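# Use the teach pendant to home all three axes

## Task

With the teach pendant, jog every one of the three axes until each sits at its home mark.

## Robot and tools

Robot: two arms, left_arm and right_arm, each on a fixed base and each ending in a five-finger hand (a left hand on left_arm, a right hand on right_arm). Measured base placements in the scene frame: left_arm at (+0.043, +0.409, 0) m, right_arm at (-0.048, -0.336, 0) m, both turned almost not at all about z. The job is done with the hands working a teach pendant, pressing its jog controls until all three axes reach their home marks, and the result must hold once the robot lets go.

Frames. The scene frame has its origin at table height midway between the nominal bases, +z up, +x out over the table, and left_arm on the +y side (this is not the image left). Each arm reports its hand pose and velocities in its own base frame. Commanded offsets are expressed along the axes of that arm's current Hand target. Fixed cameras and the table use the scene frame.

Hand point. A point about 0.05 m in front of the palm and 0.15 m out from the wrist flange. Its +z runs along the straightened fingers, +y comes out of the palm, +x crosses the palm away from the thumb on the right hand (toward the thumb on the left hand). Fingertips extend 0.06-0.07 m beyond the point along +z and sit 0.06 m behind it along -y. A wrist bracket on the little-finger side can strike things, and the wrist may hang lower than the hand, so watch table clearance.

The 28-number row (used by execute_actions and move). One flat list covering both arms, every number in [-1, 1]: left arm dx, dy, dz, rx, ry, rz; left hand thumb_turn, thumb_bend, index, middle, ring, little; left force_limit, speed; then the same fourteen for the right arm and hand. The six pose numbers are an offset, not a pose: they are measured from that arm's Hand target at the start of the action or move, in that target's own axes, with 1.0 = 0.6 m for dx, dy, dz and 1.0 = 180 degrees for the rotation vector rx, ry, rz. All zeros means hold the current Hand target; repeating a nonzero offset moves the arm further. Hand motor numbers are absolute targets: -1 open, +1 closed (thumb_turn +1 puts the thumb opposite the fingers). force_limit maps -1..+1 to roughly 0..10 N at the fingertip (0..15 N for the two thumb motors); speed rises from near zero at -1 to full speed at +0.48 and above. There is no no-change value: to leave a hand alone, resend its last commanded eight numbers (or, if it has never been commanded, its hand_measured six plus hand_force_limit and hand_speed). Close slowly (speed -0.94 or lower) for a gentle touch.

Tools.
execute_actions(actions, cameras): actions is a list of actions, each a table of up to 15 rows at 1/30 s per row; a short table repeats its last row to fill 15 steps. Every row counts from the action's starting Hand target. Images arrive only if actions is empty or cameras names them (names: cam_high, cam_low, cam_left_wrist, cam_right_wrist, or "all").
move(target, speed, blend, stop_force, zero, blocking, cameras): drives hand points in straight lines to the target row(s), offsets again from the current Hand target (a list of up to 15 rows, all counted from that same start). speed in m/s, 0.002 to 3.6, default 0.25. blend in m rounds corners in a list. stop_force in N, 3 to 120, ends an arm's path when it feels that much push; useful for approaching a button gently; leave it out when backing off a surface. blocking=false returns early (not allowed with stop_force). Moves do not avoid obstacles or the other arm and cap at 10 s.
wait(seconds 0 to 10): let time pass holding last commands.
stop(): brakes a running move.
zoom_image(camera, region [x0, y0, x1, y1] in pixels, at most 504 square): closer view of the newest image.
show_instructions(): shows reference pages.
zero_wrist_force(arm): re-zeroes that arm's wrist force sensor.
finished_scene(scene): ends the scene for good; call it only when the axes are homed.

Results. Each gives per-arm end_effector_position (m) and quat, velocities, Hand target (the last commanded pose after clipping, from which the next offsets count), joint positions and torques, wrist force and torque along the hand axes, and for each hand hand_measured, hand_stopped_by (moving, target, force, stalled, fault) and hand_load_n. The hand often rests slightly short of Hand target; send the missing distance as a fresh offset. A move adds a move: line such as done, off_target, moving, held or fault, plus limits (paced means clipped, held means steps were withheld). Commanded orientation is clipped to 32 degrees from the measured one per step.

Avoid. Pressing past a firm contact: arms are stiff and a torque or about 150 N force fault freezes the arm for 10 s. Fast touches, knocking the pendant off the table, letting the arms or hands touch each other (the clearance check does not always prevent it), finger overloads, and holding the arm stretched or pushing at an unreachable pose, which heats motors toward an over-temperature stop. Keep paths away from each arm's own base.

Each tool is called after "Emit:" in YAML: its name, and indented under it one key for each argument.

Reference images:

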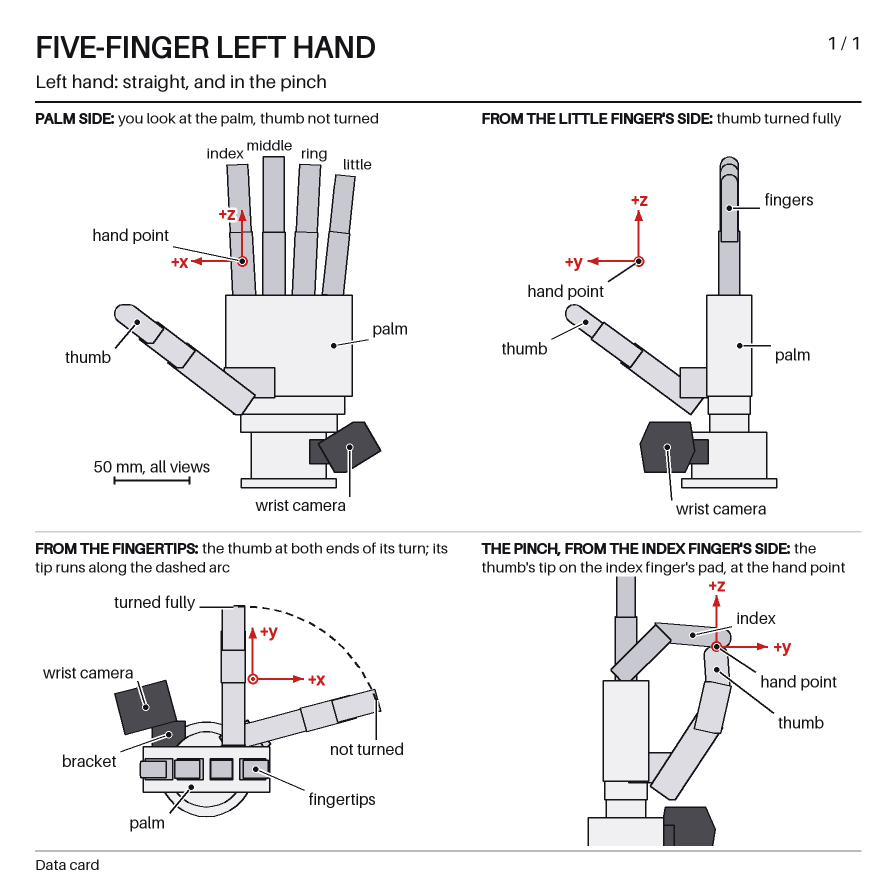

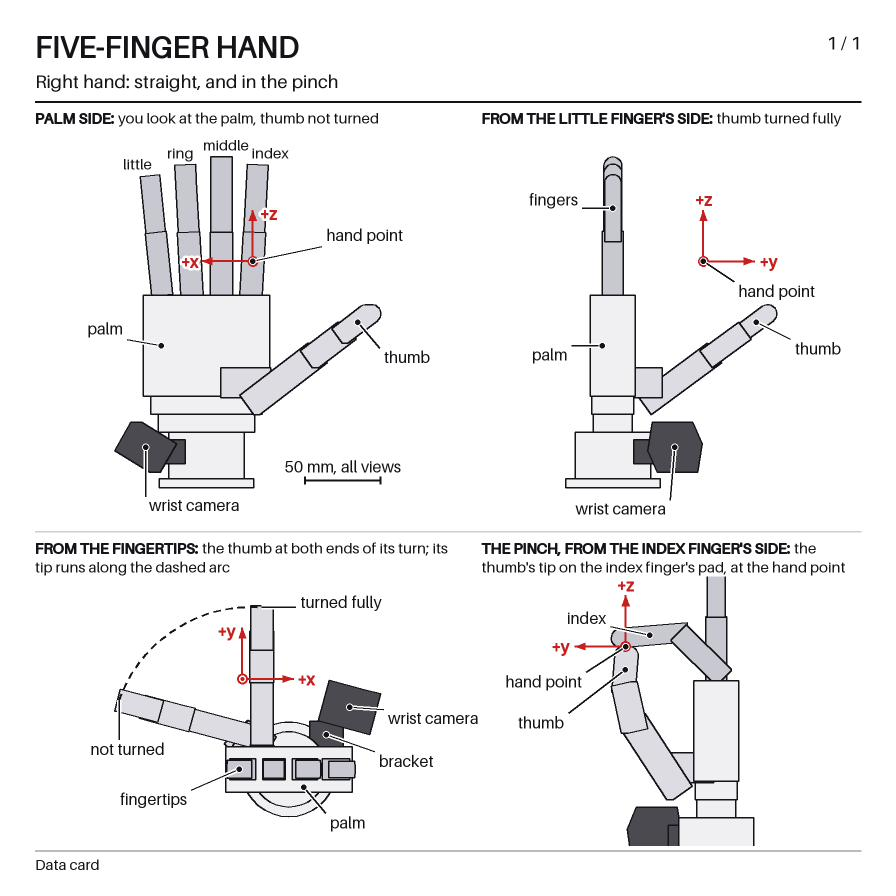

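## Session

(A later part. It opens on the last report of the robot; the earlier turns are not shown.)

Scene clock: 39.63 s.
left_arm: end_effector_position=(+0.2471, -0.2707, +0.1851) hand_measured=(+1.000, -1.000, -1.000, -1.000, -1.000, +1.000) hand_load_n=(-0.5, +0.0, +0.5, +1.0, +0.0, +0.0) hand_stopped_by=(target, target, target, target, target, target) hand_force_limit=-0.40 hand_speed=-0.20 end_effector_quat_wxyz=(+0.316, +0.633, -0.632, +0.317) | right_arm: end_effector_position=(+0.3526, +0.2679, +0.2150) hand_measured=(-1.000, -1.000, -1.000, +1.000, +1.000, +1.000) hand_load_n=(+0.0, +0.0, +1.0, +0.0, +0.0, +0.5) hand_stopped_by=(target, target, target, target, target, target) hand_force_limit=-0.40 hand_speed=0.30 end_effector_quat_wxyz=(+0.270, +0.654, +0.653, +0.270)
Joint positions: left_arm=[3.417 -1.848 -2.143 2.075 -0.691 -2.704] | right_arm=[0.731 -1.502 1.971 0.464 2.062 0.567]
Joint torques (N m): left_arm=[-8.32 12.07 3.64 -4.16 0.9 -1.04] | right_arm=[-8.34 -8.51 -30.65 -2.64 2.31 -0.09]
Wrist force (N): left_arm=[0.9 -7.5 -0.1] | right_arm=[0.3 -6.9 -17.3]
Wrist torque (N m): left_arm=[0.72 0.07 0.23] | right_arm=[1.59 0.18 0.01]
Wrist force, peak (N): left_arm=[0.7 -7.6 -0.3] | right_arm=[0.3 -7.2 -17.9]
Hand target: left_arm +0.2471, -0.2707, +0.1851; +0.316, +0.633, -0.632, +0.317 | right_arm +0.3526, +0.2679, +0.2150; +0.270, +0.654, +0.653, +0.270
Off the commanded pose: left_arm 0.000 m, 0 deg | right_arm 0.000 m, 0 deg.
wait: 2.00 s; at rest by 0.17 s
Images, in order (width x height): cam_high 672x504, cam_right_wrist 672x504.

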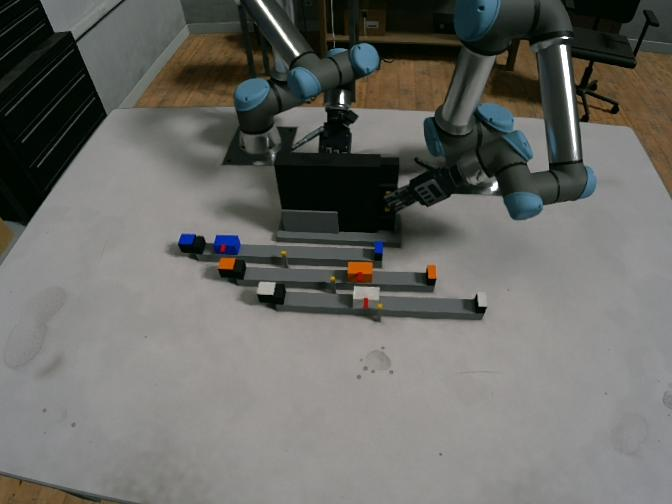

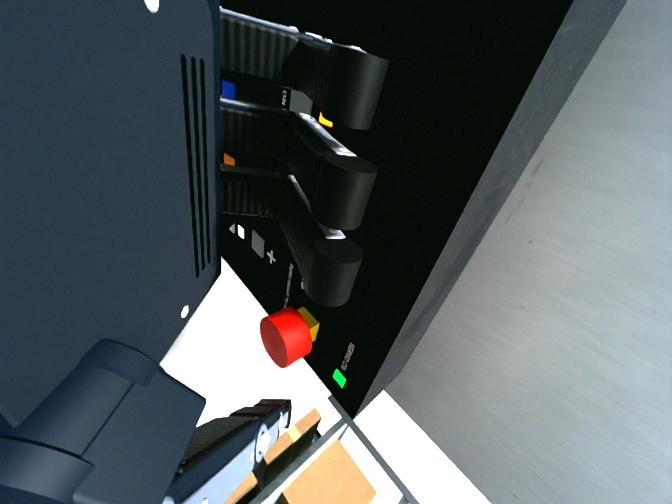

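Emit:
move:
  target: [0,0,0,0,0,0,1,-1,-1,-1,-1,1,-0.4,-0.2,0,-0.0003,-0.0003,0,0,0,-1,-1,-1,1,1,1,-0.4,0.3]
  speed: 0.05

Emit:
wait:
  seconds: 1.5
  cameras: ["cam_high"]

Emit:
zoom_image:
  camera: "cam_high"
  region: [360, 290, 400, 330]

Scene clock: 40.87 s.
left_arm: end_effector_position=(+0.2471, -0.2707, +0.1851) hand_measured=(+1.000, -1.000, -1.000, -1.000, -1.000, +1.000) hand_load_n=(+0.0, +0.0, +0.5, +0.5, +0.0, +0.0) hand_stopped_by=(target, target, target, target, target, target) hand_force_limit=-0.40 hand_speed=-0.20 end_effector_quat_wxyz=(+0.316, +0.633, -0.632, +0.317) | right_arm: end_effector_position=(+0.3524, +0.2679, +0.2150) hand_measured=(-1.000, -1.000, -1.000, +1.000, +1.000, +1.000) hand_load_n=(+0.0, +0.0, +1.0, +0.0, +0.0, +0.0) hand_stopped_by=(target, target, target, target, target, target) hand_force_limit=-0.40 hand_speed=0.30 end_effector_quat_wxyz=(+0.270, +0.654, +0.653, +0.270)
Joint positions: left_arm=[3.417 -1.848 -2.143 2.075 -0.691 -2.704] | right_arm=[0.732 -1.503 1.972 0.464 2.062 0.568]
Joint torques (N m): left_arm=[-7.68 12.34 2.99 -3.94 0.88 -0.61] | right_arm=[3.4 -30.51 -9.79 0.17 2.93 1.99]
Wrist force (N): left_arm=[0.6 -7.4 -0.2] | right_arm=[-0.1 -4.2 -11.1]
Wrist torque (N m): left_arm=[0.73 0.13 0.21] | right_arm=[1.10 0.15 -0.11]
Wrist force, peak (N): left_arm=[0.6 -7.7 -0.1] | right_arm=[0.4 -7.1 -17.7]
Hand target: left_arm +0.2471, -0.2707, +0.1851; +0.316, +0.633, -0.632, +0.317 | right_arm +0.3524, +0.2679, +0.2150; +0.270, +0.654, +0.653, +0.270
Off the commanded pose: left_arm 0.000 m, 0 deg | right_arm 0.000 m, 0 deg.
move: done

Scene clock: 42.37 s.
left_arm: end_effector_position=(+0.2471, -0.2707, +0.1851) hand_measured=(+1.000, -1.000, -1.000, -1.000, -1.000, +1.000) hand_load_n=(+0.0, +0.0, +0.5, +0.5, +0.0, +0.0) hand_stopped_by=(target, target, target, target, target, target) hand_force_limit=-0.40 hand_speed=-0.20 end_effector_quat_wxyz=(+0.316, +0.633, -0.632, +0.317) | right_arm: end_effector_position=(+0.3524, +0.2679, +0.2150) hand_measured=(-1.000, -1.000, -1.000, +1.000, +1.000, +1.000) hand_load_n=(+0.0, +0.0, +1.0, +0.0, +0.0, +0.0) hand_stopped_by=(target, target, target, target, target, target) hand_force_limit=-0.40 hand_speed=0.30 end_effector_quat_wxyz=(+0.270, +0.654, +0.653, +0.270)
Joint positions: left_arm=[3.417 -1.848 -2.143 2.075 -0.691 -2.704] | right_arm=[0.732 -1.503 1.972 0.464 2.062 0.568]
Joint torques (N m): left_arm=[-8.07 13.14 3.25 -3.71 0.82 -0.25] | right_arm=[3.79 -30.33 -9.94 0.17 0.67 1.28]
Wrist force (N): left_arm=[0.8 -7.3 -0.2] | right_arm=[0.3 -4.3 -10.0]
Wrist torque (N m): left_arm=[0.76 0.10 0.21] | right_arm=[1.02 0.10 -0.09]
Wrist force, peak (N): left_arm=[0.8 -7.6 -0.2] | right_arm=[0.2 -4.3 -10.8]
Hand target: left_arm +0.2471, -0.2707, +0.1851; +0.316, +0.633, -0.632, +0.317 | right_arm +0.3524, +0.2679, +0.2150; +0.270, +0.654, +0.653, +0.270
Off the commanded pose: left_arm 0.000 m, 0 deg | right_arm 0.000 m, 0 deg.
wait: 1.50 s; at rest by 0.17 s
Images, in order (width x height): cam_high 672x504.

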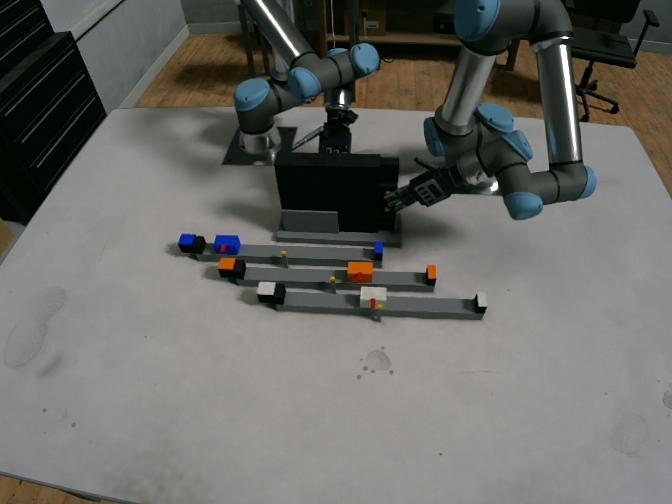

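Scaled by 12.600.

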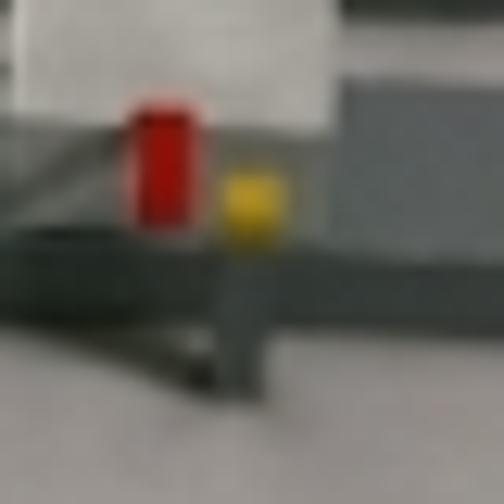

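Emit:
wait:
  seconds: 1.5

Emit:
move:
  target: [0,0,0,0,0,0,1,-1,-1,-1,-1,1,-0.4,-0.2,0,-0.0026,-0.0026,0,0,0,-1,-1,-1,1,1,1,-0.4,0.3]
  speed: 0.1
  cameras: ["cam_high", "cam_low"]

Emit:
zoom_image:
  camera: "cam_high"
  region: [360, 290, 400, 330]

Emit:
zoom_image:
  camera: "cam_low"
  region: [210, 270, 250, 310]

Scene clock: 44.43 s.
left_arm: end_effector_position=(+0.2471, -0.2707, +0.1851) hand_measured=(+1.000, -1.000, -1.000, -1.000, -1.000, +1.000) hand_load_n=(+0.0, +0.0, +0.5, +1.0, +0.0, +0.0) hand_stopped_by=(target, target, target, target, target, target) hand_force_limit=-0.40 hand_speed=-0.20 end_effector_quat_wxyz=(+0.316, +0.633, -0.632, +0.317) | right_arm: end_effector_position=(+0.3524, +0.2679, +0.2150) hand_measured=(-1.000, -1.000, -1.000, +1.000, +1.000, +1.000) hand_load_n=(+0.0, +0.0, +1.0, +0.0, +0.0, +0.0) hand_stopped_by=(target, target, target, target, target, target) hand_force_limit=-0.40 hand_speed=0.30 end_effector_quat_wxyz=(+0.270, +0.654, +0.653, +0.270)
Joint positions: left_arm=[3.417 -1.848 -2.143 2.075 -0.691 -2.704] | right_arm=[0.732 -1.503 1.972 0.464 2.062 0.568]
Joint torques (N m): left_arm=[-8.28 13.6 2.99 -3.43 0.87 0.33] | right_arm=[3.65 -30.35 -9.74 0.36 -0.55 0.21]
Wrist force (N): left_arm=[1.0 -7.4 0.1] | right_arm=[-0.1 -4.5 -10.0]
Wrist torque (N m): left_arm=[0.72 0.07 0.24] | right_arm=[1.01 0.16 -0.12]
Wrist force, peak (N): left_arm=[0.8 -7.7 -0.2] | right_arm=[-0.2 -4.1 -10.6]
Hand target: left_arm +0.2471, -0.2707, +0.1851; +0.316, +0.633, -0.632, +0.317 | right_arm +0.3524, +0.2679, +0.2150; +0.270, +0.654, +0.653, +0.270
Off the commanded pose: left_arm 0.000 m, 0 deg | right_arm 0.000 m, 0 deg.
wait: 1.50 s; at rest from the start

Scene clock: 45.13 s.
left_arm: end_effector_position=(+0.2471, -0.2707, +0.1851) hand_measured=(+1.000, -1.000, -1.000, -1.000, -1.000, +1.000) hand_load_n=(+0.0, +0.0, +0.0, +0.5, +0.0, +0.0) hand_stopped_by=(target, target, target, target, target, target) hand_force_limit=-0.40 hand_speed=-0.20 end_effector_quat_wxyz=(+0.316, +0.633, -0.632, +0.317) | right_arm: end_effector_position=(+0.3502, +0.2679, +0.2150) hand_measured=(-1.000, -1.000, -1.000, +1.000, +1.000, +1.000) hand_load_n=(+0.0, +0.0, +0.0, +0.0, +0.0, +0.0) hand_stopped_by=(target, target, target, target, target, target) hand_force_limit=-0.40 hand_speed=0.30 end_effector_quat_wxyz=(+0.270, +0.654, +0.653, +0.270)
Joint positions: left_arm=[3.417 -1.848 -2.143 2.075 -0.691 -2.704] | right_arm=[0.737 -1.504 1.974 0.465 2.065 0.572]
Joint torques (N m): left_arm=[-8.17 14.1 2.91 -3.58 0.9 0.48] | right_arm=[0.44 -28.97 -11.67 1.98 1.82 1.04]
Wrist force (N): left_arm=[0.9 -7.3 -0.4] | right_arm=[-0.1 1.7 -0.2]
Wrist torque (N m): left_arm=[0.74 0.11 0.23] | right_arm=[0.21 0.09 -0.13]
Wrist force, peak (N): left_arm=[0.9 -7.5 -0.3] | right_arm=[0.1 -4.3 -10.2]
Hand target: left_arm +0.2471, -0.2707, +0.1851; +0.316, +0.633, -0.632, +0.317 | right_arm +0.3502, +0.2679, +0.2150; +0.270, +0.654, +0.653, +0.270
Off the commanded pose: left_arm 0.000 m, 0 deg | right_arm 0.000 m, 0 deg.
move: done
Images, in order (width x height): cam_high 672x504, cam_low 672x504.

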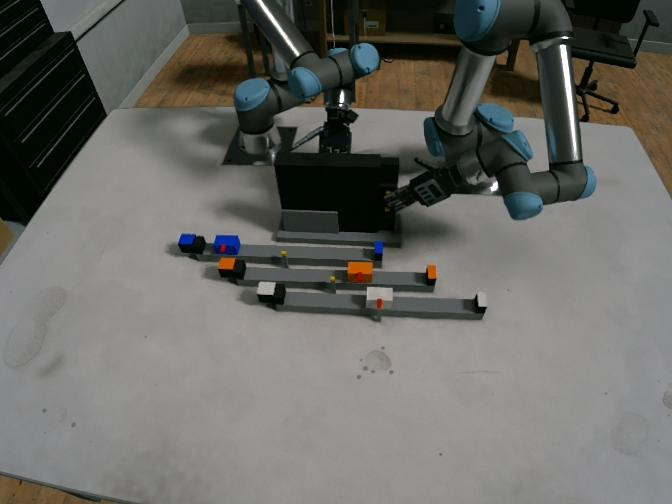

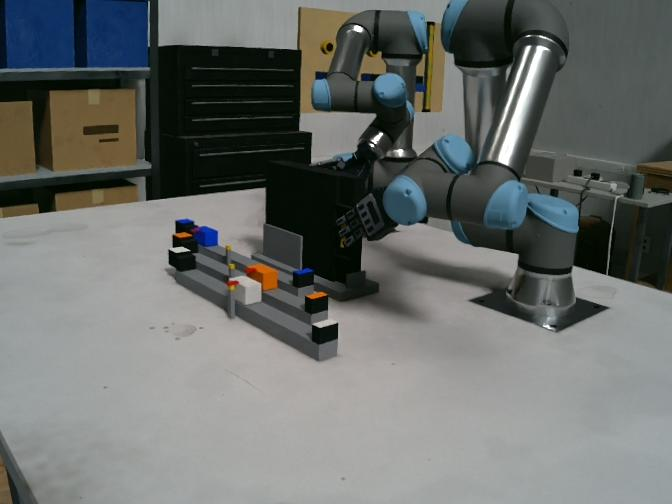

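Scaled by 12.600.

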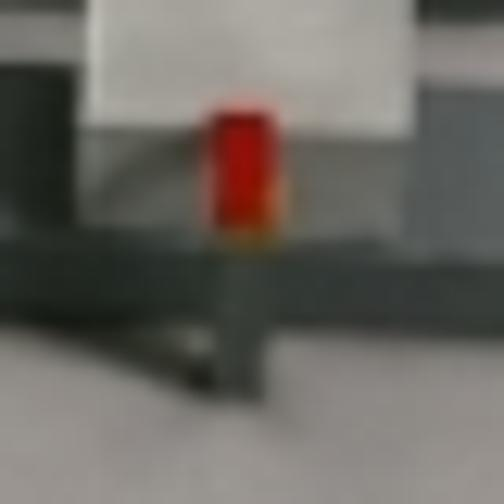

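Scaled by 12.600.

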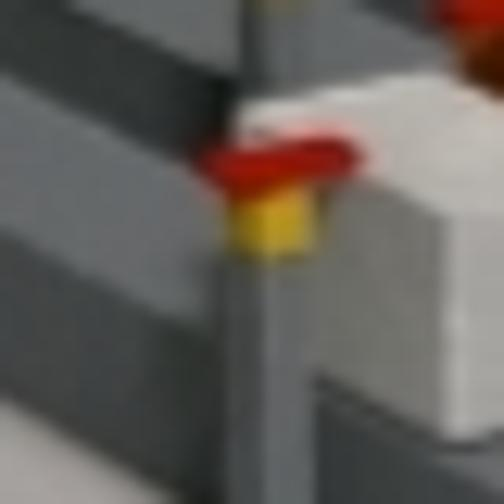

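Emit:
execute_actions:
  actions:
    - [[0,0,0,0,0,0,1,-1,-1,-1,-1,1,-0.4,-0.2,0,0.0025,0.0025,0,0,0,-1,-1,-1,1,1,1,-0.4,0.3],[0,0,0,0,0,0,1,-1,-1,-1,-1,1,-0.4,-0.2,0,0.0025,0.0025,0,0,0,-1,-1,-1,1,1,1,-0.4,0.3],[0,0,0,0,0,0,1,-1,-1,-1,-1,1,-0.4,-0.2,0,0.0025,0.0025,0,0,0,-1,-1,-1,1,1,1,-0.4,0.3],[0,0,0,0,0,0,1,-1,-1,-1,-1,1,-0.4,-0.2,0,0.0025,0.0025,0,0,0,-1,-1,-1,1,1,1,-0.4,0.3],[0,0,0,0,0,0,1,-1,-1,-1,-1,1,-0.4,-0.2,0,0.0025,0.0025,0,0,0,-1,-1,-1,1,1,1,-0.4,0.3],[0,0,0,0,0,0,1,-1,-1,-1,-1,1,-0.4,-0.2,0,0.0025,0.0025,0,0,0,-1,-1,-1,1,1,1,-0.4,0.3],[0,0,0,0,0,0,1,-1,-1,-1,-1,1,-0.4,-0.2,0,0.0025,0.0025,0,0,0,-1,-1,-1,1,1,1,-0.4,0.3],[0,0,0,0,0,0,1,-1,-1,-1,-1,1,-0.4,-0.2,0,0.0025,0.0025,0,0,0,-1,-1,-1,1,1,1,-0.4,0.3],[0,0,0,0,0,0,1,-1,-1,-1,-1,1,-0.4,-0.2,0,0.0025,0.0025,0,0,0,-1,-1,-1,1,1,1,-0.4,0.3],[0,0,0,0,0,0,1,-1,-1,-1,-1,1,-0.4,-0.2,0,0.0025,0.0025,0,0,0,-1,-1,-1,1,1,1,-0.4,0.3],[0,0,0,0,0,0,1,-1,-1,-1,-1,1,-0.4,-0.2,0,0.0025,0.0025,0,0,0,-1,-1,-1,1,1,1,-0.4,0.3],[0,0,0,0,0,0,1,-1,-1,-1,-1,1,-0.4,-0.2,0,0,0,0,0,0,-1,-1,-1,1,1,1,-0.4,0.3]]
  cameras: ["cam_high", "cam_low"]

Emit:
zoom_image:
  camera: "cam_high"
  region: [360, 290, 400, 330]

Emit:
zoom_image:
  camera: "cam_low"
  region: [210, 270, 250, 310]

Scene clock: 47.10 s.
left_arm: end_effector_position=(+0.2471, -0.2707, +0.1851) hand_measured=(+1.000, -1.000, -1.000, -1.000, -1.000, +1.000) hand_load_n=(+0.0, +0.0, +0.5, +0.5, +0.0, +0.0) hand_stopped_by=(target, target, target, target, target, target) hand_force_limit=-0.40 hand_speed=-0.20 end_effector_quat_wxyz=(+0.316, +0.633, -0.632, +0.317) | right_arm: end_effector_position=(+0.3501, +0.2678, +0.2150) hand_measured=(-1.000, -1.000, -1.000, +1.000, +1.000, +1.000) hand_load_n=(+0.0, +0.0, +0.0, +0.0, +0.0, +0.0) hand_stopped_by=(target, target, target, target, target, target) hand_force_limit=-0.40 hand_speed=0.30 end_effector_quat_wxyz=(+0.270, +0.654, +0.653, +0.270)
Joint positions: left_arm=[3.417 -1.848 -2.143 2.075 -0.691 -2.704] | right_arm=[0.737 -1.504 1.974 0.465 2.065 0.573]
Joint torques (N m): left_arm=[-7.82 14.38 3.15 -3.26 0.77 0.95] | right_arm=[-5.46 -20.02 -23.16 1.48 -1.32 -2.02]
Wrist force (N): left_arm=[0.8 -7.3 -0.6] | right_arm=[-0.4 2.0 -0.1]
Wrist torque (N m): left_arm=[0.76 0.11 0.22] | right_arm=[0.24 0.13 -0.10]
Wrist force, peak (N): left_arm=[0.9 -7.6 -0.2] | right_arm=[0.0 -4.9 -13.1]
Hand target: left_arm +0.2471, -0.2707, +0.1851; +0.316, +0.633, -0.632, +0.317 | right_arm +0.3502, +0.2679, +0.2150; +0.270, +0.654, +0.653, +0.270
Off the commanded pose: left_arm 0.000 m, 0 deg | right_arm 0.000 m, 0 deg.
Step readings (end_effector_position of left_arm | right_arm):
0: (+0.2471, -0.2707, +0.1851) | (+0.3502, +0.2679, +0.2150)
1: (+0.2471, -0.2707, +0.1851) | (+0.3502, +0.2679, +0.2151)
2: (+0.2471, -0.2707, +0.1851) | (+0.3507, +0.2678, +0.2151)
4: (+0.2471, -0.2707, +0.1851) | (+0.3521, +0.2678, +0.2151)
8: (+0.2471, -0.2707, +0.1851) | (+0.3524, +0.2679, +0.2150)
15: (+0.2471, -0.2707, +0.1851) | (+0.3505, +0.2679, +0.2150)
Images, in order (width x height): cam_high 672x504, cam_low 672x504.

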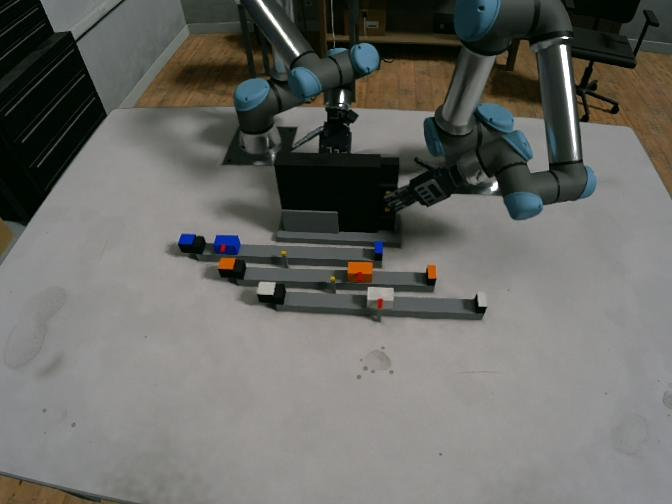

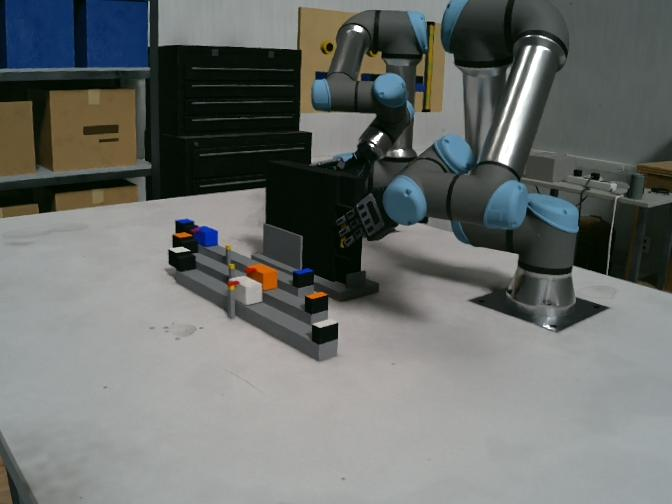

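Scaled by 12.600.

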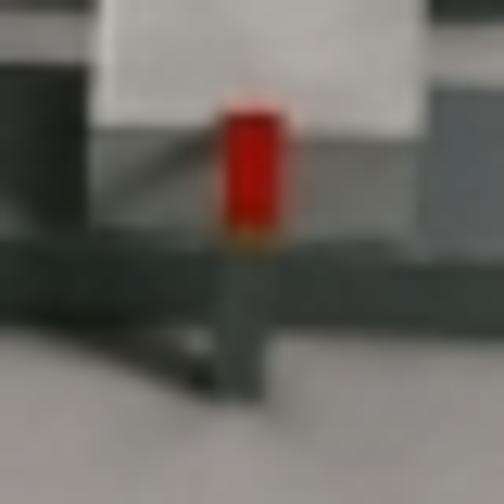

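Scaled by 12.600.

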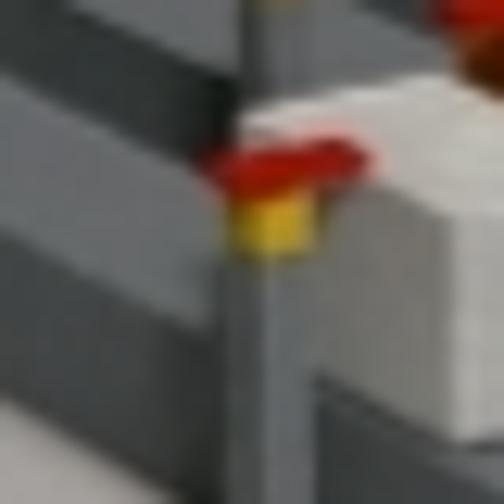

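Emit:
move:
  target:
    - [0,0,0,0,0,0,1,-1,-1,-1,-1,1,-0.4,-0.2,0,-0.0141,-0.0141,0,0,0,-1,-1,-1,1,1,1,-0.4,0.3]
    - [0,0,0,0,0,0,1,-1,-1,-1,-1,1,-0.4,-0.2,-0.007,-0.0666,0.0383,0,0,0,-1,-1,-1,1,1,1,-0.4,0.3]
    - [0,0,0,0,0,0,1,-1,-1,-1,-1,1,-0.4,-0.2,-0.007,-0.0544,0.0504,0,0,0,-1,-1,-1,1,1,1,-0.4,0.3]
  speed: [0.12, 0.12, 0.06]
  blend: 0.003

Emit:
move:
  target: [0,0,0,0,0,0,1,-1,-1,-1,-1,1,-0.4,-0.2,0,0.0106,0.0106,0,0,0,-1,-1,-1,1,1,1,-0.4,0.3]
  speed: 0.005
  stop_force: 3

Emit:
move:
  target: [0,0,0,0,0,0,1,-1,-1,-1,-1,1,-0.4,-0.2,0,-0.0177,-0.0177,0,0,0,-1,-1,-1,1,1,1,-0.4,0.3]
  speed: 0.1
  cameras: ["cam_right_wrist"]

Scene clock: 49.10 s.
left_arm: end_effector_position=(+0.2471, -0.2707, +0.1851) hand_measured=(+1.000, -1.000, -1.000, -1.000, -1.000, +1.000) hand_load_n=(+0.0, +0.0, +0.5, +0.5, +0.0, +0.0) hand_stopped_by=(target, target, target, target, target, target) hand_force_limit=-0.40 hand_speed=-0.20 end_effector_quat_wxyz=(+0.316, +0.633, -0.632, +0.317) | right_arm: end_effector_position=(+0.3484, +0.2638, +0.1705) hand_measured=(-1.000, -1.000, -1.000, +1.000, +1.000, +1.000) hand_load_n=(+0.0, +0.0, +0.0, +0.0, +0.0, +0.0) hand_stopped_by=(target, target, target, target, target, target) hand_force_limit=-0.40 hand_speed=0.30 end_effector_quat_wxyz=(+0.270, +0.654, +0.653, +0.270)
Joint positions: left_arm=[3.417 -1.848 -2.143 2.075 -0.691 -2.704] | right_arm=[0.73 -1.457 2.053 0.337 2.061 0.567]
Joint torques (N m): left_arm=[-7.94 14.67 3.18 -3.07 0.89 1.45] | right_arm=[5.85 -31.12 -8.07 1.96 2.58 2.11]
Wrist force (N): left_arm=[1.0 -7.5 -0.5] | right_arm=[-0.7 1.8 0.0]
Wrist torque (N m): left_arm=[0.73 0.08 0.24] | right_arm=[0.21 0.17 -0.16]
Wrist force, peak (N): left_arm=[1.0 -7.5 -0.4] | right_arm=[-0.5 2.9 0.5]
Hand target: left_arm +0.2471, -0.2707, +0.1851; +0.316, +0.633, -0.632, +0.317 | right_arm +0.3484, +0.2637, +0.1706; +0.270, +0.654, +0.653, +0.270
Off the commanded pose: left_arm 0.000 m, 0 deg | right_arm 0.000 m, 0 deg.
move: done

Scene clock: 50.87 s.
left_arm: end_effector_position=(+0.2471, -0.2707, +0.1851) hand_measured=(+1.000, -1.000, -1.000, -1.000, -1.000, +1.000) hand_load_n=(+0.0, +0.0, +0.5, +0.5, +0.0, +0.0) hand_stopped_by=(target, target, target, target, target, target) hand_force_limit=-0.40 hand_speed=-0.20 end_effector_quat_wxyz=(+0.316, +0.633, -0.632, +0.317) | right_arm: end_effector_position=(+0.3521, +0.2637, +0.1706) hand_measured=(-1.000, -1.000, -1.000, +1.000, +1.000, +1.000) hand_load_n=(+0.0, +0.0, +0.5, +0.0, +0.0, +0.0) hand_stopped_by=(target, target, target, target, target, target) hand_force_limit=-0.40 hand_speed=0.30 end_effector_quat_wxyz=(+0.270, +0.654, +0.653, +0.270)
Joint positions: left_arm=[3.417 -1.848 -2.143 2.075 -0.691 -2.704] | right_arm=[0.722 -1.455 2.049 0.335 2.056 0.559]
Joint torques (N m): left_arm=[-7.99 15.52 3.22 -2.8 0.78 2.07] | right_arm=[5.91 -31.74 -7.88 1.49 2.85 1.83]
Wrist force (N): left_arm=[0.9 -7.3 -0.2] | right_arm=[-0.3 0.0 -2.6]
Wrist torque (N m): left_arm=[0.74 0.10 0.23] | right_arm=[0.46 0.14 -0.06]
Wrist force, peak (N): left_arm=[1.0 -7.7 -0.2] | right_arm=[0.3 -1.1 -5.2]
Hand target: left_arm +0.2471, -0.2707, +0.1851; +0.316, +0.633, -0.632, +0.317 | right_arm +0.3521, +0.2637, +0.1706; +0.270, +0.654, +0.653, +0.270 (not the last commanded pose)
Off the commanded pose: left_arm 0.000 m, 0 deg | right_arm 0.005 m, 0 deg.
move: contact (right_arm)

Scene clock: 51.60 s.
left_arm: end_effector_position=(+0.2471, -0.2707, +0.1851) hand_measured=(+1.000, -1.000, -1.000, -1.000, -1.000, +1.000) hand_load_n=(+0.0, +0.0, +0.0, +0.5, +0.0, +0.0) hand_stopped_by=(target, target, target, target, target, target) hand_force_limit=-0.40 hand_speed=-0.20 end_effector_quat_wxyz=(+0.316, +0.633, -0.632, +0.317) | right_arm: end_effector_position=(+0.3370, +0.2636, +0.1706) hand_measured=(-1.000, -1.000, -1.000, +1.000, +1.000, +1.000) hand_load_n=(-0.5, +0.0, +0.0, +0.0, +0.5, +0.0) hand_stopped_by=(target, target, target, target, target, target) hand_force_limit=-0.40 hand_speed=0.30 end_effector_quat_wxyz=(+0.270, +0.654, +0.653, +0.270)
Joint positions: left_arm=[3.417 -1.848 -2.143 2.075 -0.691 -2.704] | right_arm=[0.757 -1.465 2.065 0.345 2.077 0.591]
Joint torques (N m): left_arm=[-8.01 15.71 3.38 -2.78 0.91 2.39] | right_arm=[-6.09 -10.78 -24.6 0.18 -1.72 -2.1]
Wrist force (N): left_arm=[1.0 -7.3 -0.3] | right_arm=[-0.2 2.2 -0.1]
Wrist torque (N m): left_arm=[0.74 0.09 0.24] | right_arm=[0.29 0.09 -0.05]
Wrist force, peak (N): left_arm=[1.0 -7.6 -0.3] | right_arm=[-0.1 0.0 -2.8]
Hand target: left_arm +0.2471, -0.2707, +0.1851; +0.316, +0.633, -0.632, +0.317 | right_arm +0.3371, +0.2637, +0.1706; +0.270, +0.654, +0.653, +0.270
Off the commanded pose: left_arm 0.000 m, 0 deg | right_arm 0.000 m, 0 deg.
move: done
Images, in order (width x height): cam_right_wrist 672x504.

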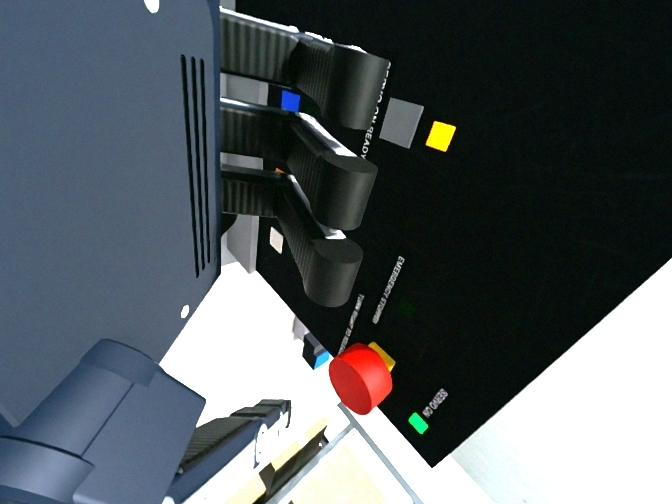

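Emit:
move:
  target:
    - [0,0,0,0,0,0,1,-1,-1,-1,-1,1,-0.4,-0.2,-0.0712,0.0516,-0.0516,0,0,0,-1,-1,-1,1,1,1,-0.4,0.3]
    - [0,0,0,0,0,0,1,-1,-1,-1,-1,1,-0.4,-0.2,-0.0712,0.0656,-0.0376,0,0,0,-1,-1,-1,1,1,1,-0.4,0.3]
  speed: [0.12, 0.06]
  blend: 0.003

Emit:
move:
  target: [0,0,0,0,0,0,1,-1,-1,-1,-1,1,-0.4,-0.2,0,0.0106,0.0106,0,0,0,-1,-1,-1,1,1,1,-0.4,0.3]
  speed: 0.005
  stop_force: 3

Emit:
move:
  target: [0,0,0,0,0,0,1,-1,-1,-1,-1,1,-0.4,-0.2,0,0.0003,0.0003,0,0,0,-1,-1,-1,1,1,1,-0.4,0.3]
  speed: 0.05

Emit:
wait:
  seconds: 1.5
  cameras: ["cam_high"]

Emit:
zoom_image:
  camera: "cam_high"
  region: [320, 255, 380, 305]

Scene clock: 53.63 s.
left_arm: end_effector_position=(+0.2471, -0.2707, +0.1851) hand_measured=(+1.000, -1.000, -1.000, -1.000, -1.000, +1.000) hand_load_n=(+0.0, +0.0, +0.0, +0.5, +0.0, +0.0) hand_stopped_by=(target, target, target, target, target, target) hand_force_limit=-0.40 hand_speed=-0.20 end_effector_quat_wxyz=(+0.316, +0.633, -0.632, +0.317) | right_arm: end_effector_position=(+0.3491, +0.2210, +0.2143) hand_measured=(-1.000, -1.000, -1.000, +1.000, +1.000, +1.000) hand_load_n=(+0.0, +0.0, +0.0, +0.0, +0.0, +0.0) hand_stopped_by=(target, target, target, target, target, target) hand_force_limit=-0.40 hand_speed=0.30 end_effector_quat_wxyz=(+0.270, +0.654, +0.653, +0.270) end_effector_velocity=(-0.002, -0.001, +0.000) end_effector_angular_velocity=(-0.001, +0.001, -0.003)
Joint positions: left_arm=[3.417 -1.848 -2.143 2.075 -0.691 -2.704] | right_arm=[0.605 -1.627 2.088 0.423 1.984 0.457]
Joint velocities: left_arm=[within noise] | right_arm=[0.003 -0.002 0.003 0.003 0.004 0.005]
Joint torques (N m): left_arm=[-8.17 16.1 3.35 -2.58 0.76 2.55] | right_arm=[6.18 -25.94 -7.51 2.22 2.35 2.14]
Wrist force (N): left_arm=[0.9 -7.2 -0.2] | right_arm=[-0.5 1.8 0.0]
Wrist torque (N m): left_arm=[0.74 0.11 0.22] | right_arm=[0.22 0.14 -0.16]
Wrist force, peak (N): left_arm=[0.9 -7.5 -0.5] | right_arm=[-1.3 2.3 -1.5]
Hand target: left_arm +0.2471, -0.2707, +0.1851; +0.316, +0.633, -0.632, +0.317 | right_arm +0.3490, +0.2210, +0.2143; +0.270, +0.654, +0.653, +0.270
Off the commanded pose: left_arm 0.000 m, 0 deg | right_arm 0.000 m, 0 deg.
move: done

Scene clock: 55.53 s.
left_arm: end_effector_position=(+0.2471, -0.2707, +0.1851) hand_measured=(+1.000, -1.000, -1.000, -1.000, -1.000, +1.000) hand_load_n=(-0.5, +0.0, +0.5, +0.5, +0.0, +0.0) hand_stopped_by=(target, target, target, target, target, target) hand_force_limit=-0.40 hand_speed=-0.20 end_effector_quat_wxyz=(+0.316, +0.633, -0.632, +0.317) | right_arm: end_effector_position=(+0.3533, +0.2209, +0.2143) hand_measured=(-1.000, -1.000, -1.000, +1.000, +1.000, +1.000) hand_load_n=(+0.0, +0.0, +0.5, +0.0, +0.5, +0.0) hand_stopped_by=(target, target, target, target, target, target) hand_force_limit=-0.40 hand_speed=0.30 end_effector_quat_wxyz=(+0.270, +0.654, +0.653, +0.270)
Joint positions: left_arm=[3.417 -1.848 -2.143 2.075 -0.691 -2.704] | right_arm=[0.595 -1.623 2.084 0.42 1.978 0.449]
Joint torques (N m): left_arm=[-8.7 15.84 3.63 -2.52 0.8 2.62] | right_arm=[5.54 -26.25 -9.18 1.18 2.54 1.83]
Wrist force (N): left_arm=[0.9 -7.4 -0.3] | right_arm=[0.1 -0.2 -3.1]
Wrist torque (N m): left_arm=[0.73 0.10 0.23] | right_arm=[0.53 0.11 -0.04]
Wrist force, peak (N): left_arm=[1.0 -7.7 -0.4] | right_arm=[0.3 -1.6 -5.7]
Hand target: left_arm +0.2471, -0.2707, +0.1851; +0.316, +0.633, -0.632, +0.317 | right_arm +0.3533, +0.2209, +0.2143; +0.270, +0.654, +0.653, +0.270 (not the last commanded pose)
Off the commanded pose: left_arm 0.000 m, 0 deg | right_arm 0.005 m, 0 deg.
move: contact (right_arm)

Scene clock: 56.23 s.
left_arm: end_effector_position=(+0.2471, -0.2707, +0.1851) hand_measured=(+1.000, -1.000, -1.000, -1.000, -1.000, +1.000) hand_load_n=(+0.0, +0.0, +0.5, +0.5, +0.0, +0.0) hand_stopped_by=(target, target, target, target, target, target) hand_force_limit=-0.40 hand_speed=-0.20 end_effector_quat_wxyz=(+0.316, +0.633, -0.632, +0.317) | right_arm: end_effector_position=(+0.3535, +0.2209, +0.2143) hand_measured=(-1.000, -1.000, -1.000, +1.000, +1.000, +1.000) hand_load_n=(+0.0, +0.0, +0.5, +0.0, +0.0, +0.5) hand_stopped_by=(target, target, target, target, target, target) hand_force_limit=-0.40 hand_speed=0.30 end_effector_quat_wxyz=(+0.270, +0.654, +0.653, +0.270)
Joint positions: left_arm=[3.417 -1.848 -2.143 2.075 -0.691 -2.704] | right_arm=[0.595 -1.623 2.083 0.42 1.977 0.448]
Joint torques (N m): left_arm=[-8.01 16.72 2.98 -2.37 0.62 2.63] | right_arm=[-6.44 -4.01 -27.22 -1.15 -1.4 -1.92]
Wrist force (N): left_arm=[1.0 -7.5 -0.1] | right_arm=[0.3 -2.2 -6.9]
Wrist torque (N m): left_arm=[0.71 0.08 0.24] | right_arm=[0.81 0.16 0.02]
Wrist force, peak (N): left_arm=[0.9 -7.6 -0.4] | right_arm=[0.2 -2.0 -7.0]
Hand target: left_arm +0.2471, -0.2707, +0.1851; +0.316, +0.633, -0.632, +0.317 | right_arm +0.3536, +0.2209, +0.2143; +0.270, +0.654, +0.653, +0.270
Off the commanded pose: left_arm 0.000 m, 0 deg | right_arm 0.000 m, 0 deg.
move: done

Scene clock: 57.73 s.
left_arm: end_effector_position=(+0.2471, -0.2707, +0.1851) hand_measured=(+1.000, -1.000, -1.000, -1.000, -1.000, +1.000) hand_load_n=(+0.0, +0.0, +0.0, +0.5, +0.0, +0.0) hand_stopped_by=(target, target, target, target, target, target) hand_force_limit=-0.40 hand_speed=-0.20 end_effector_quat_wxyz=(+0.316, +0.633, -0.632, +0.317) | right_arm: end_effector_position=(+0.3536, +0.2209, +0.2143) hand_measured=(-1.000, -1.000, -1.000, +1.000, +1.000, +1.000) hand_load_n=(+0.0, +0.0, +0.5, +0.0, +0.0, +0.0) hand_stopped_by=(target, target, target, target, target, target) hand_force_limit=-0.40 hand_speed=0.30 end_effector_quat_wxyz=(+0.270, +0.654, +0.653, +0.270)
Joint positions: left_arm=[3.417 -1.848 -2.143 2.075 -0.691 -2.704] | right_arm=[0.595 -1.623 2.083 0.42 1.977 0.448]
Joint torques (N m): left_arm=[-7.15 16.91 3.27 -2.4 0.79 2.48] | right_arm=[-5.79 -4.87 -27.39 -1.25 -1.19 -2]
Wrist force (N): left_arm=[0.9 -7.2 -0.3] | right_arm=[-0.1 -2.5 -7.5]
Wrist torque (N m): left_arm=[0.77 0.09 0.23] | right_arm=[0.81 0.21 -0.02]
Wrist force, peak (N): left_arm=[0.8 -7.6 -0.3] | right_arm=[0.1 -2.1 -7.7]
Hand target: left_arm +0.2471, -0.2707, +0.1851; +0.316, +0.633, -0.632, +0.317 | right_arm +0.3536, +0.2209, +0.2143; +0.270, +0.654, +0.653, +0.270
Off the commanded pose: left_arm 0.000 m, 0 deg | right_arm 0.000 m, 0 deg.
wait: 1.50 s; at rest by 0.17 s
Images, in order (width x height): cam_high 672x504.

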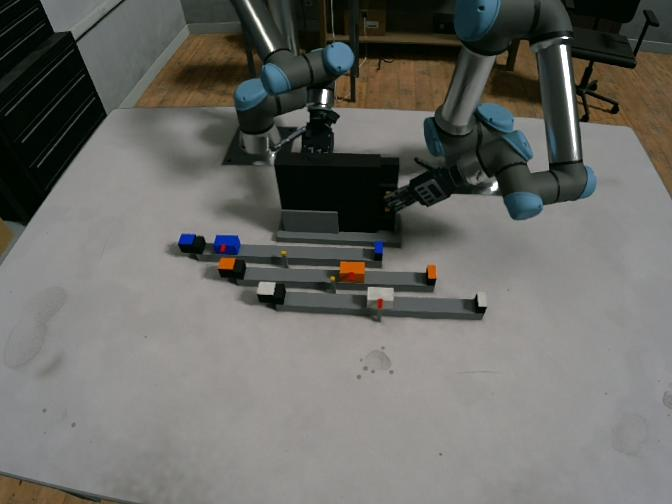

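Scaled by 8.400.

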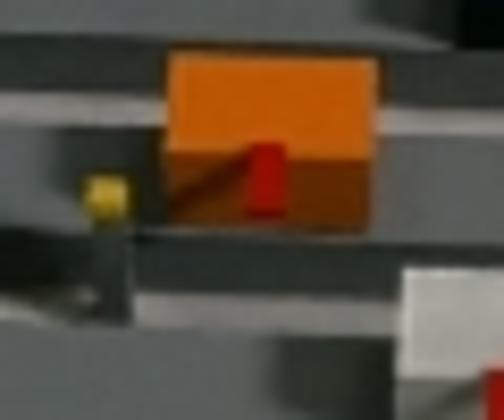

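Emit:
wait:
  seconds: 4
  cameras: ["cam_high"]

Emit:
zoom_image:
  camera: "cam_high"
  region: [315, 260, 355, 300]

Scene clock: 62.10 s.
left_arm: end_effector_position=(+0.2471, -0.2707, +0.1851) hand_measured=(+1.000, -1.000, -1.000, -1.000, -1.000, +1.000) hand_load_n=(+0.0, +0.0, +0.5, +0.5, +0.0, +0.0) hand_stopped_by=(target, target, target, target, target, target) hand_force_limit=-0.40 hand_speed=-0.20 end_effector_quat_wxyz=(+0.316, +0.633, -0.632, +0.317) | right_arm: end_effector_position=(+0.3536, +0.2209, +0.2143) hand_measured=(-1.000, -1.000, -1.000, +1.000, +1.000, +1.000) hand_load_n=(+0.0, +0.0, +0.5, +0.0, +0.0, +0.0) hand_stopped_by=(target, target, target, target, target, target) hand_force_limit=-0.40 hand_speed=0.30 end_effector_quat_wxyz=(+0.270, +0.654, +0.653, +0.270)
Joint positions: left_arm=[3.417 -1.848 -2.143 2.075 -0.691 -2.704] | right_arm=[0.595 -1.623 2.083 0.42 1.977 0.448]
Joint torques (N m): left_arm=[-7.53 18.68 3.51 -2.48 0.73 2.63] | right_arm=[-6.37 -5.2 -26.92 -1.26 -1.28 -2.01]
Wrist force (N): left_arm=[0.8 -7.4 -0.3] | right_arm=[0.3 -2.1 -7.7]
Wrist torque (N m): left_arm=[0.73 0.10 0.23] | right_arm=[0.89 0.15 0.02]
Wrist force, peak (N): left_arm=[0.9 -7.7 -0.3] | right_arm=[0.6 -2.2 -7.8]
Hand target: left_arm +0.2471, -0.2707, +0.1851; +0.316, +0.633, -0.632, +0.317 | right_arm +0.3536, +0.2209, +0.2143; +0.270, +0.654, +0.653, +0.270
Off the commanded pose: left_arm 0.000 m, 0 deg | right_arm 0.000 m, 0 deg.
wait: 4.00 s; at rest from the start
Images, in order (width x height): cam_high 672x504.

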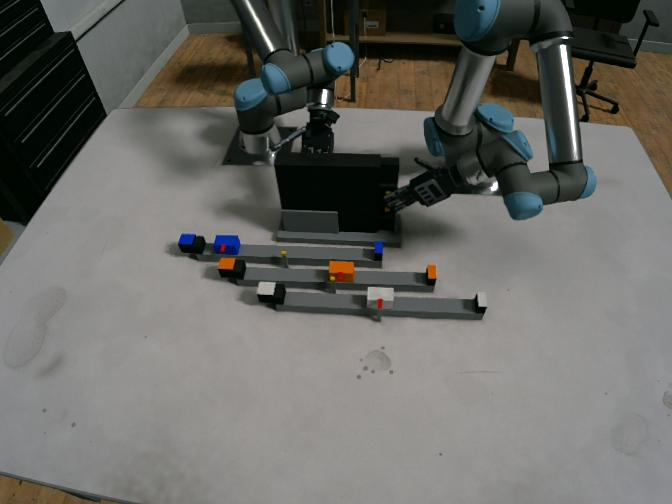

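Scaled by 12.600.

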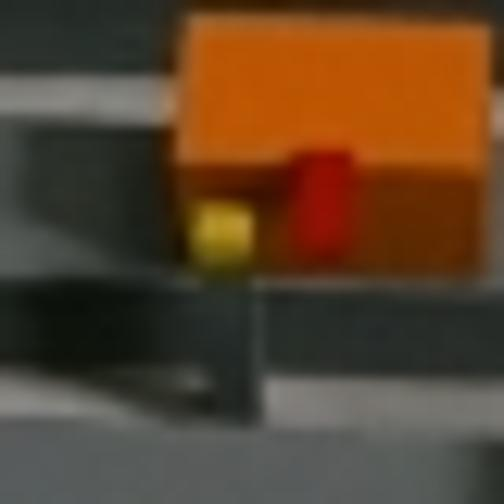

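Emit:
wait:
  seconds: 2.2

Emit:
move:
  target: [0,0,0,0,0,0,1,-1,-1,-1,-1,1,-0.4,-0.2,0,-0.0026,-0.0026,0,0,0,-1,-1,-1,1,1,1,-0.4,0.3]
  speed: 0.1
  cameras: ["cam_high", "cam_low"]

Emit:
zoom_image:
  camera: "cam_high"
  region: [315, 260, 355, 300]

Emit:
zoom_image:
  camera: "cam_low"
  region: [210, 250, 250, 290]

Scene clock: 64.80 s.
left_arm: end_effector_position=(+0.2471, -0.2707, +0.1851) hand_measured=(+1.000, -1.000, -1.000, -1.000, -1.000, +1.000) hand_load_n=(+0.0, +0.0, +0.5, +1.0, +0.0, +0.0) hand_stopped_by=(target, target, target, target, target, target) hand_force_limit=-0.40 hand_speed=-0.20 end_effector_quat_wxyz=(+0.316, +0.633, -0.632, +0.317) | right_arm: end_effector_position=(+0.3536, +0.2209, +0.2143) hand_measured=(-1.000, -1.000, -1.000, +1.000, +1.000, +1.000) hand_load_n=(+0.0, +0.0, +0.5, +0.0, +0.0, +0.5) hand_stopped_by=(target, target, target, target, target, target) hand_force_limit=-0.40 hand_speed=0.30 end_effector_quat_wxyz=(+0.270, +0.654, +0.653, +0.270)
Joint positions: left_arm=[3.417 -1.848 -2.143 2.075 -0.691 -2.704] | right_arm=[0.595 -1.623 2.083 0.42 1.977 0.448]
Joint torques (N m): left_arm=[-7.78 18.86 2.93 -2.49 0.84 2.69] | right_arm=[-7.02 -5.18 -26.73 -1.3 -1.28 -1.91]
Wrist force (N): left_arm=[0.8 -7.1 -0.2] | right_arm=[0.0 -2.1 -7.4]
Wrist torque (N m): left_arm=[0.78 0.10 0.21] | right_arm=[0.87 0.19 0.00]
Wrist force, peak (N): left_arm=[1.0 -7.6 -0.3] | right_arm=[0.1 -2.4 -7.7]
Hand target: left_arm +0.2471, -0.2707, +0.1851; +0.316, +0.633, -0.632, +0.317 | right_arm +0.3536, +0.2209, +0.2143; +0.270, +0.654, +0.653, +0.270
Off the commanded pose: left_arm 0.000 m, 0 deg | right_arm 0.000 m, 0 deg.
wait: 2.20 s; at rest from the start

Scene clock: 65.50 s.
left_arm: end_effector_position=(+0.2471, -0.2707, +0.1851) hand_measured=(+1.000, -1.000, -1.000, -1.000, -1.000, +1.000) hand_load_n=(+0.0, +0.0, +0.5, +1.0, +0.0, +0.0) hand_stopped_by=(target, target, target, target, target, target) hand_force_limit=-0.40 hand_speed=-0.20 end_effector_quat_wxyz=(+0.316, +0.633, -0.632, +0.317) | right_arm: end_effector_position=(+0.3513, +0.2209, +0.2143) hand_measured=(-1.000, -1.000, -1.000, +1.000, +1.000, +1.000) hand_load_n=(+0.0, +0.0, +0.0, +0.0, +0.0, +0.5) hand_stopped_by=(target, target, target, target, target, target) hand_force_limit=-0.40 hand_speed=0.30 end_effector_quat_wxyz=(+0.270, +0.654, +0.653, +0.270)
Joint positions: left_arm=[3.417 -1.848 -2.143 2.075 -0.691 -2.704] | right_arm=[0.6 -1.625 2.086 0.422 1.981 0.452]
Joint torques (N m): left_arm=[-7.3 19.51 3.02 -2.47 0.74 2.72] | right_arm=[0.8 -23.43 -11.18 2.06 1.94 1.24]
Wrist force (N): left_arm=[0.9 -7.4 -0.3] | right_arm=[-0.6 2.0 0.1]
Wrist torque (N m): left_arm=[0.72 0.11 0.23] | right_arm=[0.24 0.15 -0.16]
Wrist force, peak (N): left_arm=[1.0 -7.6 -0.3] | right_arm=[0.4 -2.4 -7.5]
Hand target: left_arm +0.2471, -0.2707, +0.1851; +0.316, +0.633, -0.632, +0.317 | right_arm +0.3513, +0.2210, +0.2143; +0.270, +0.654, +0.653, +0.270
Off the commanded pose: left_arm 0.000 m, 0 deg | right_arm 0.000 m, 0 deg.
move: done
Images, in order (width x height): cam_high 672x504, cam_low 672x504.

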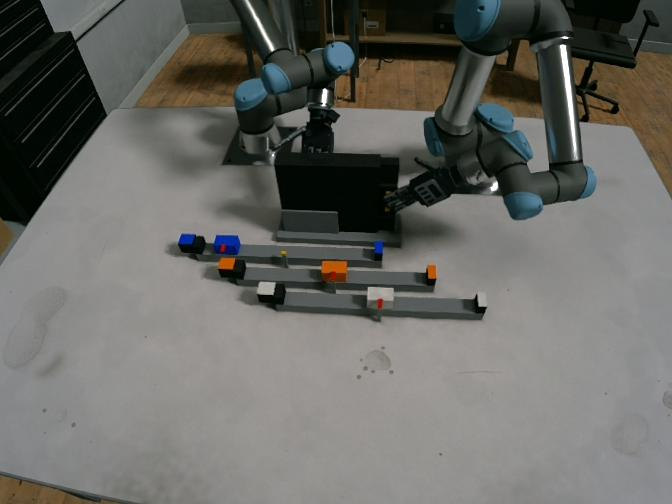

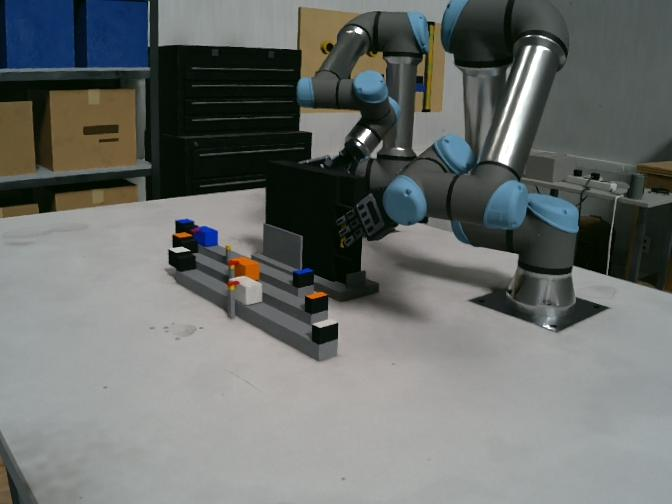

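Scaled by 12.600.

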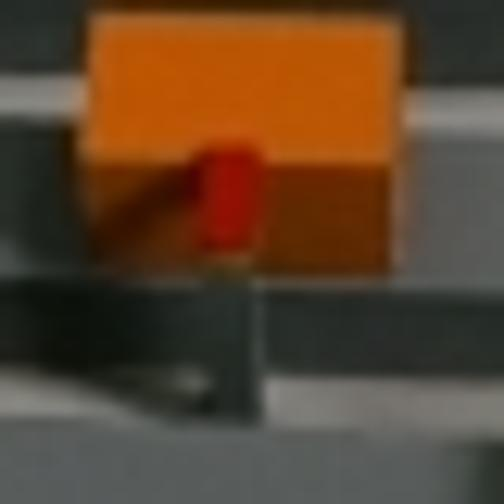

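Scaled by 12.600.

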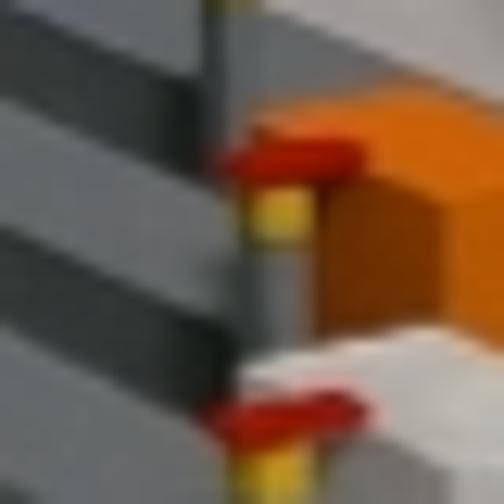

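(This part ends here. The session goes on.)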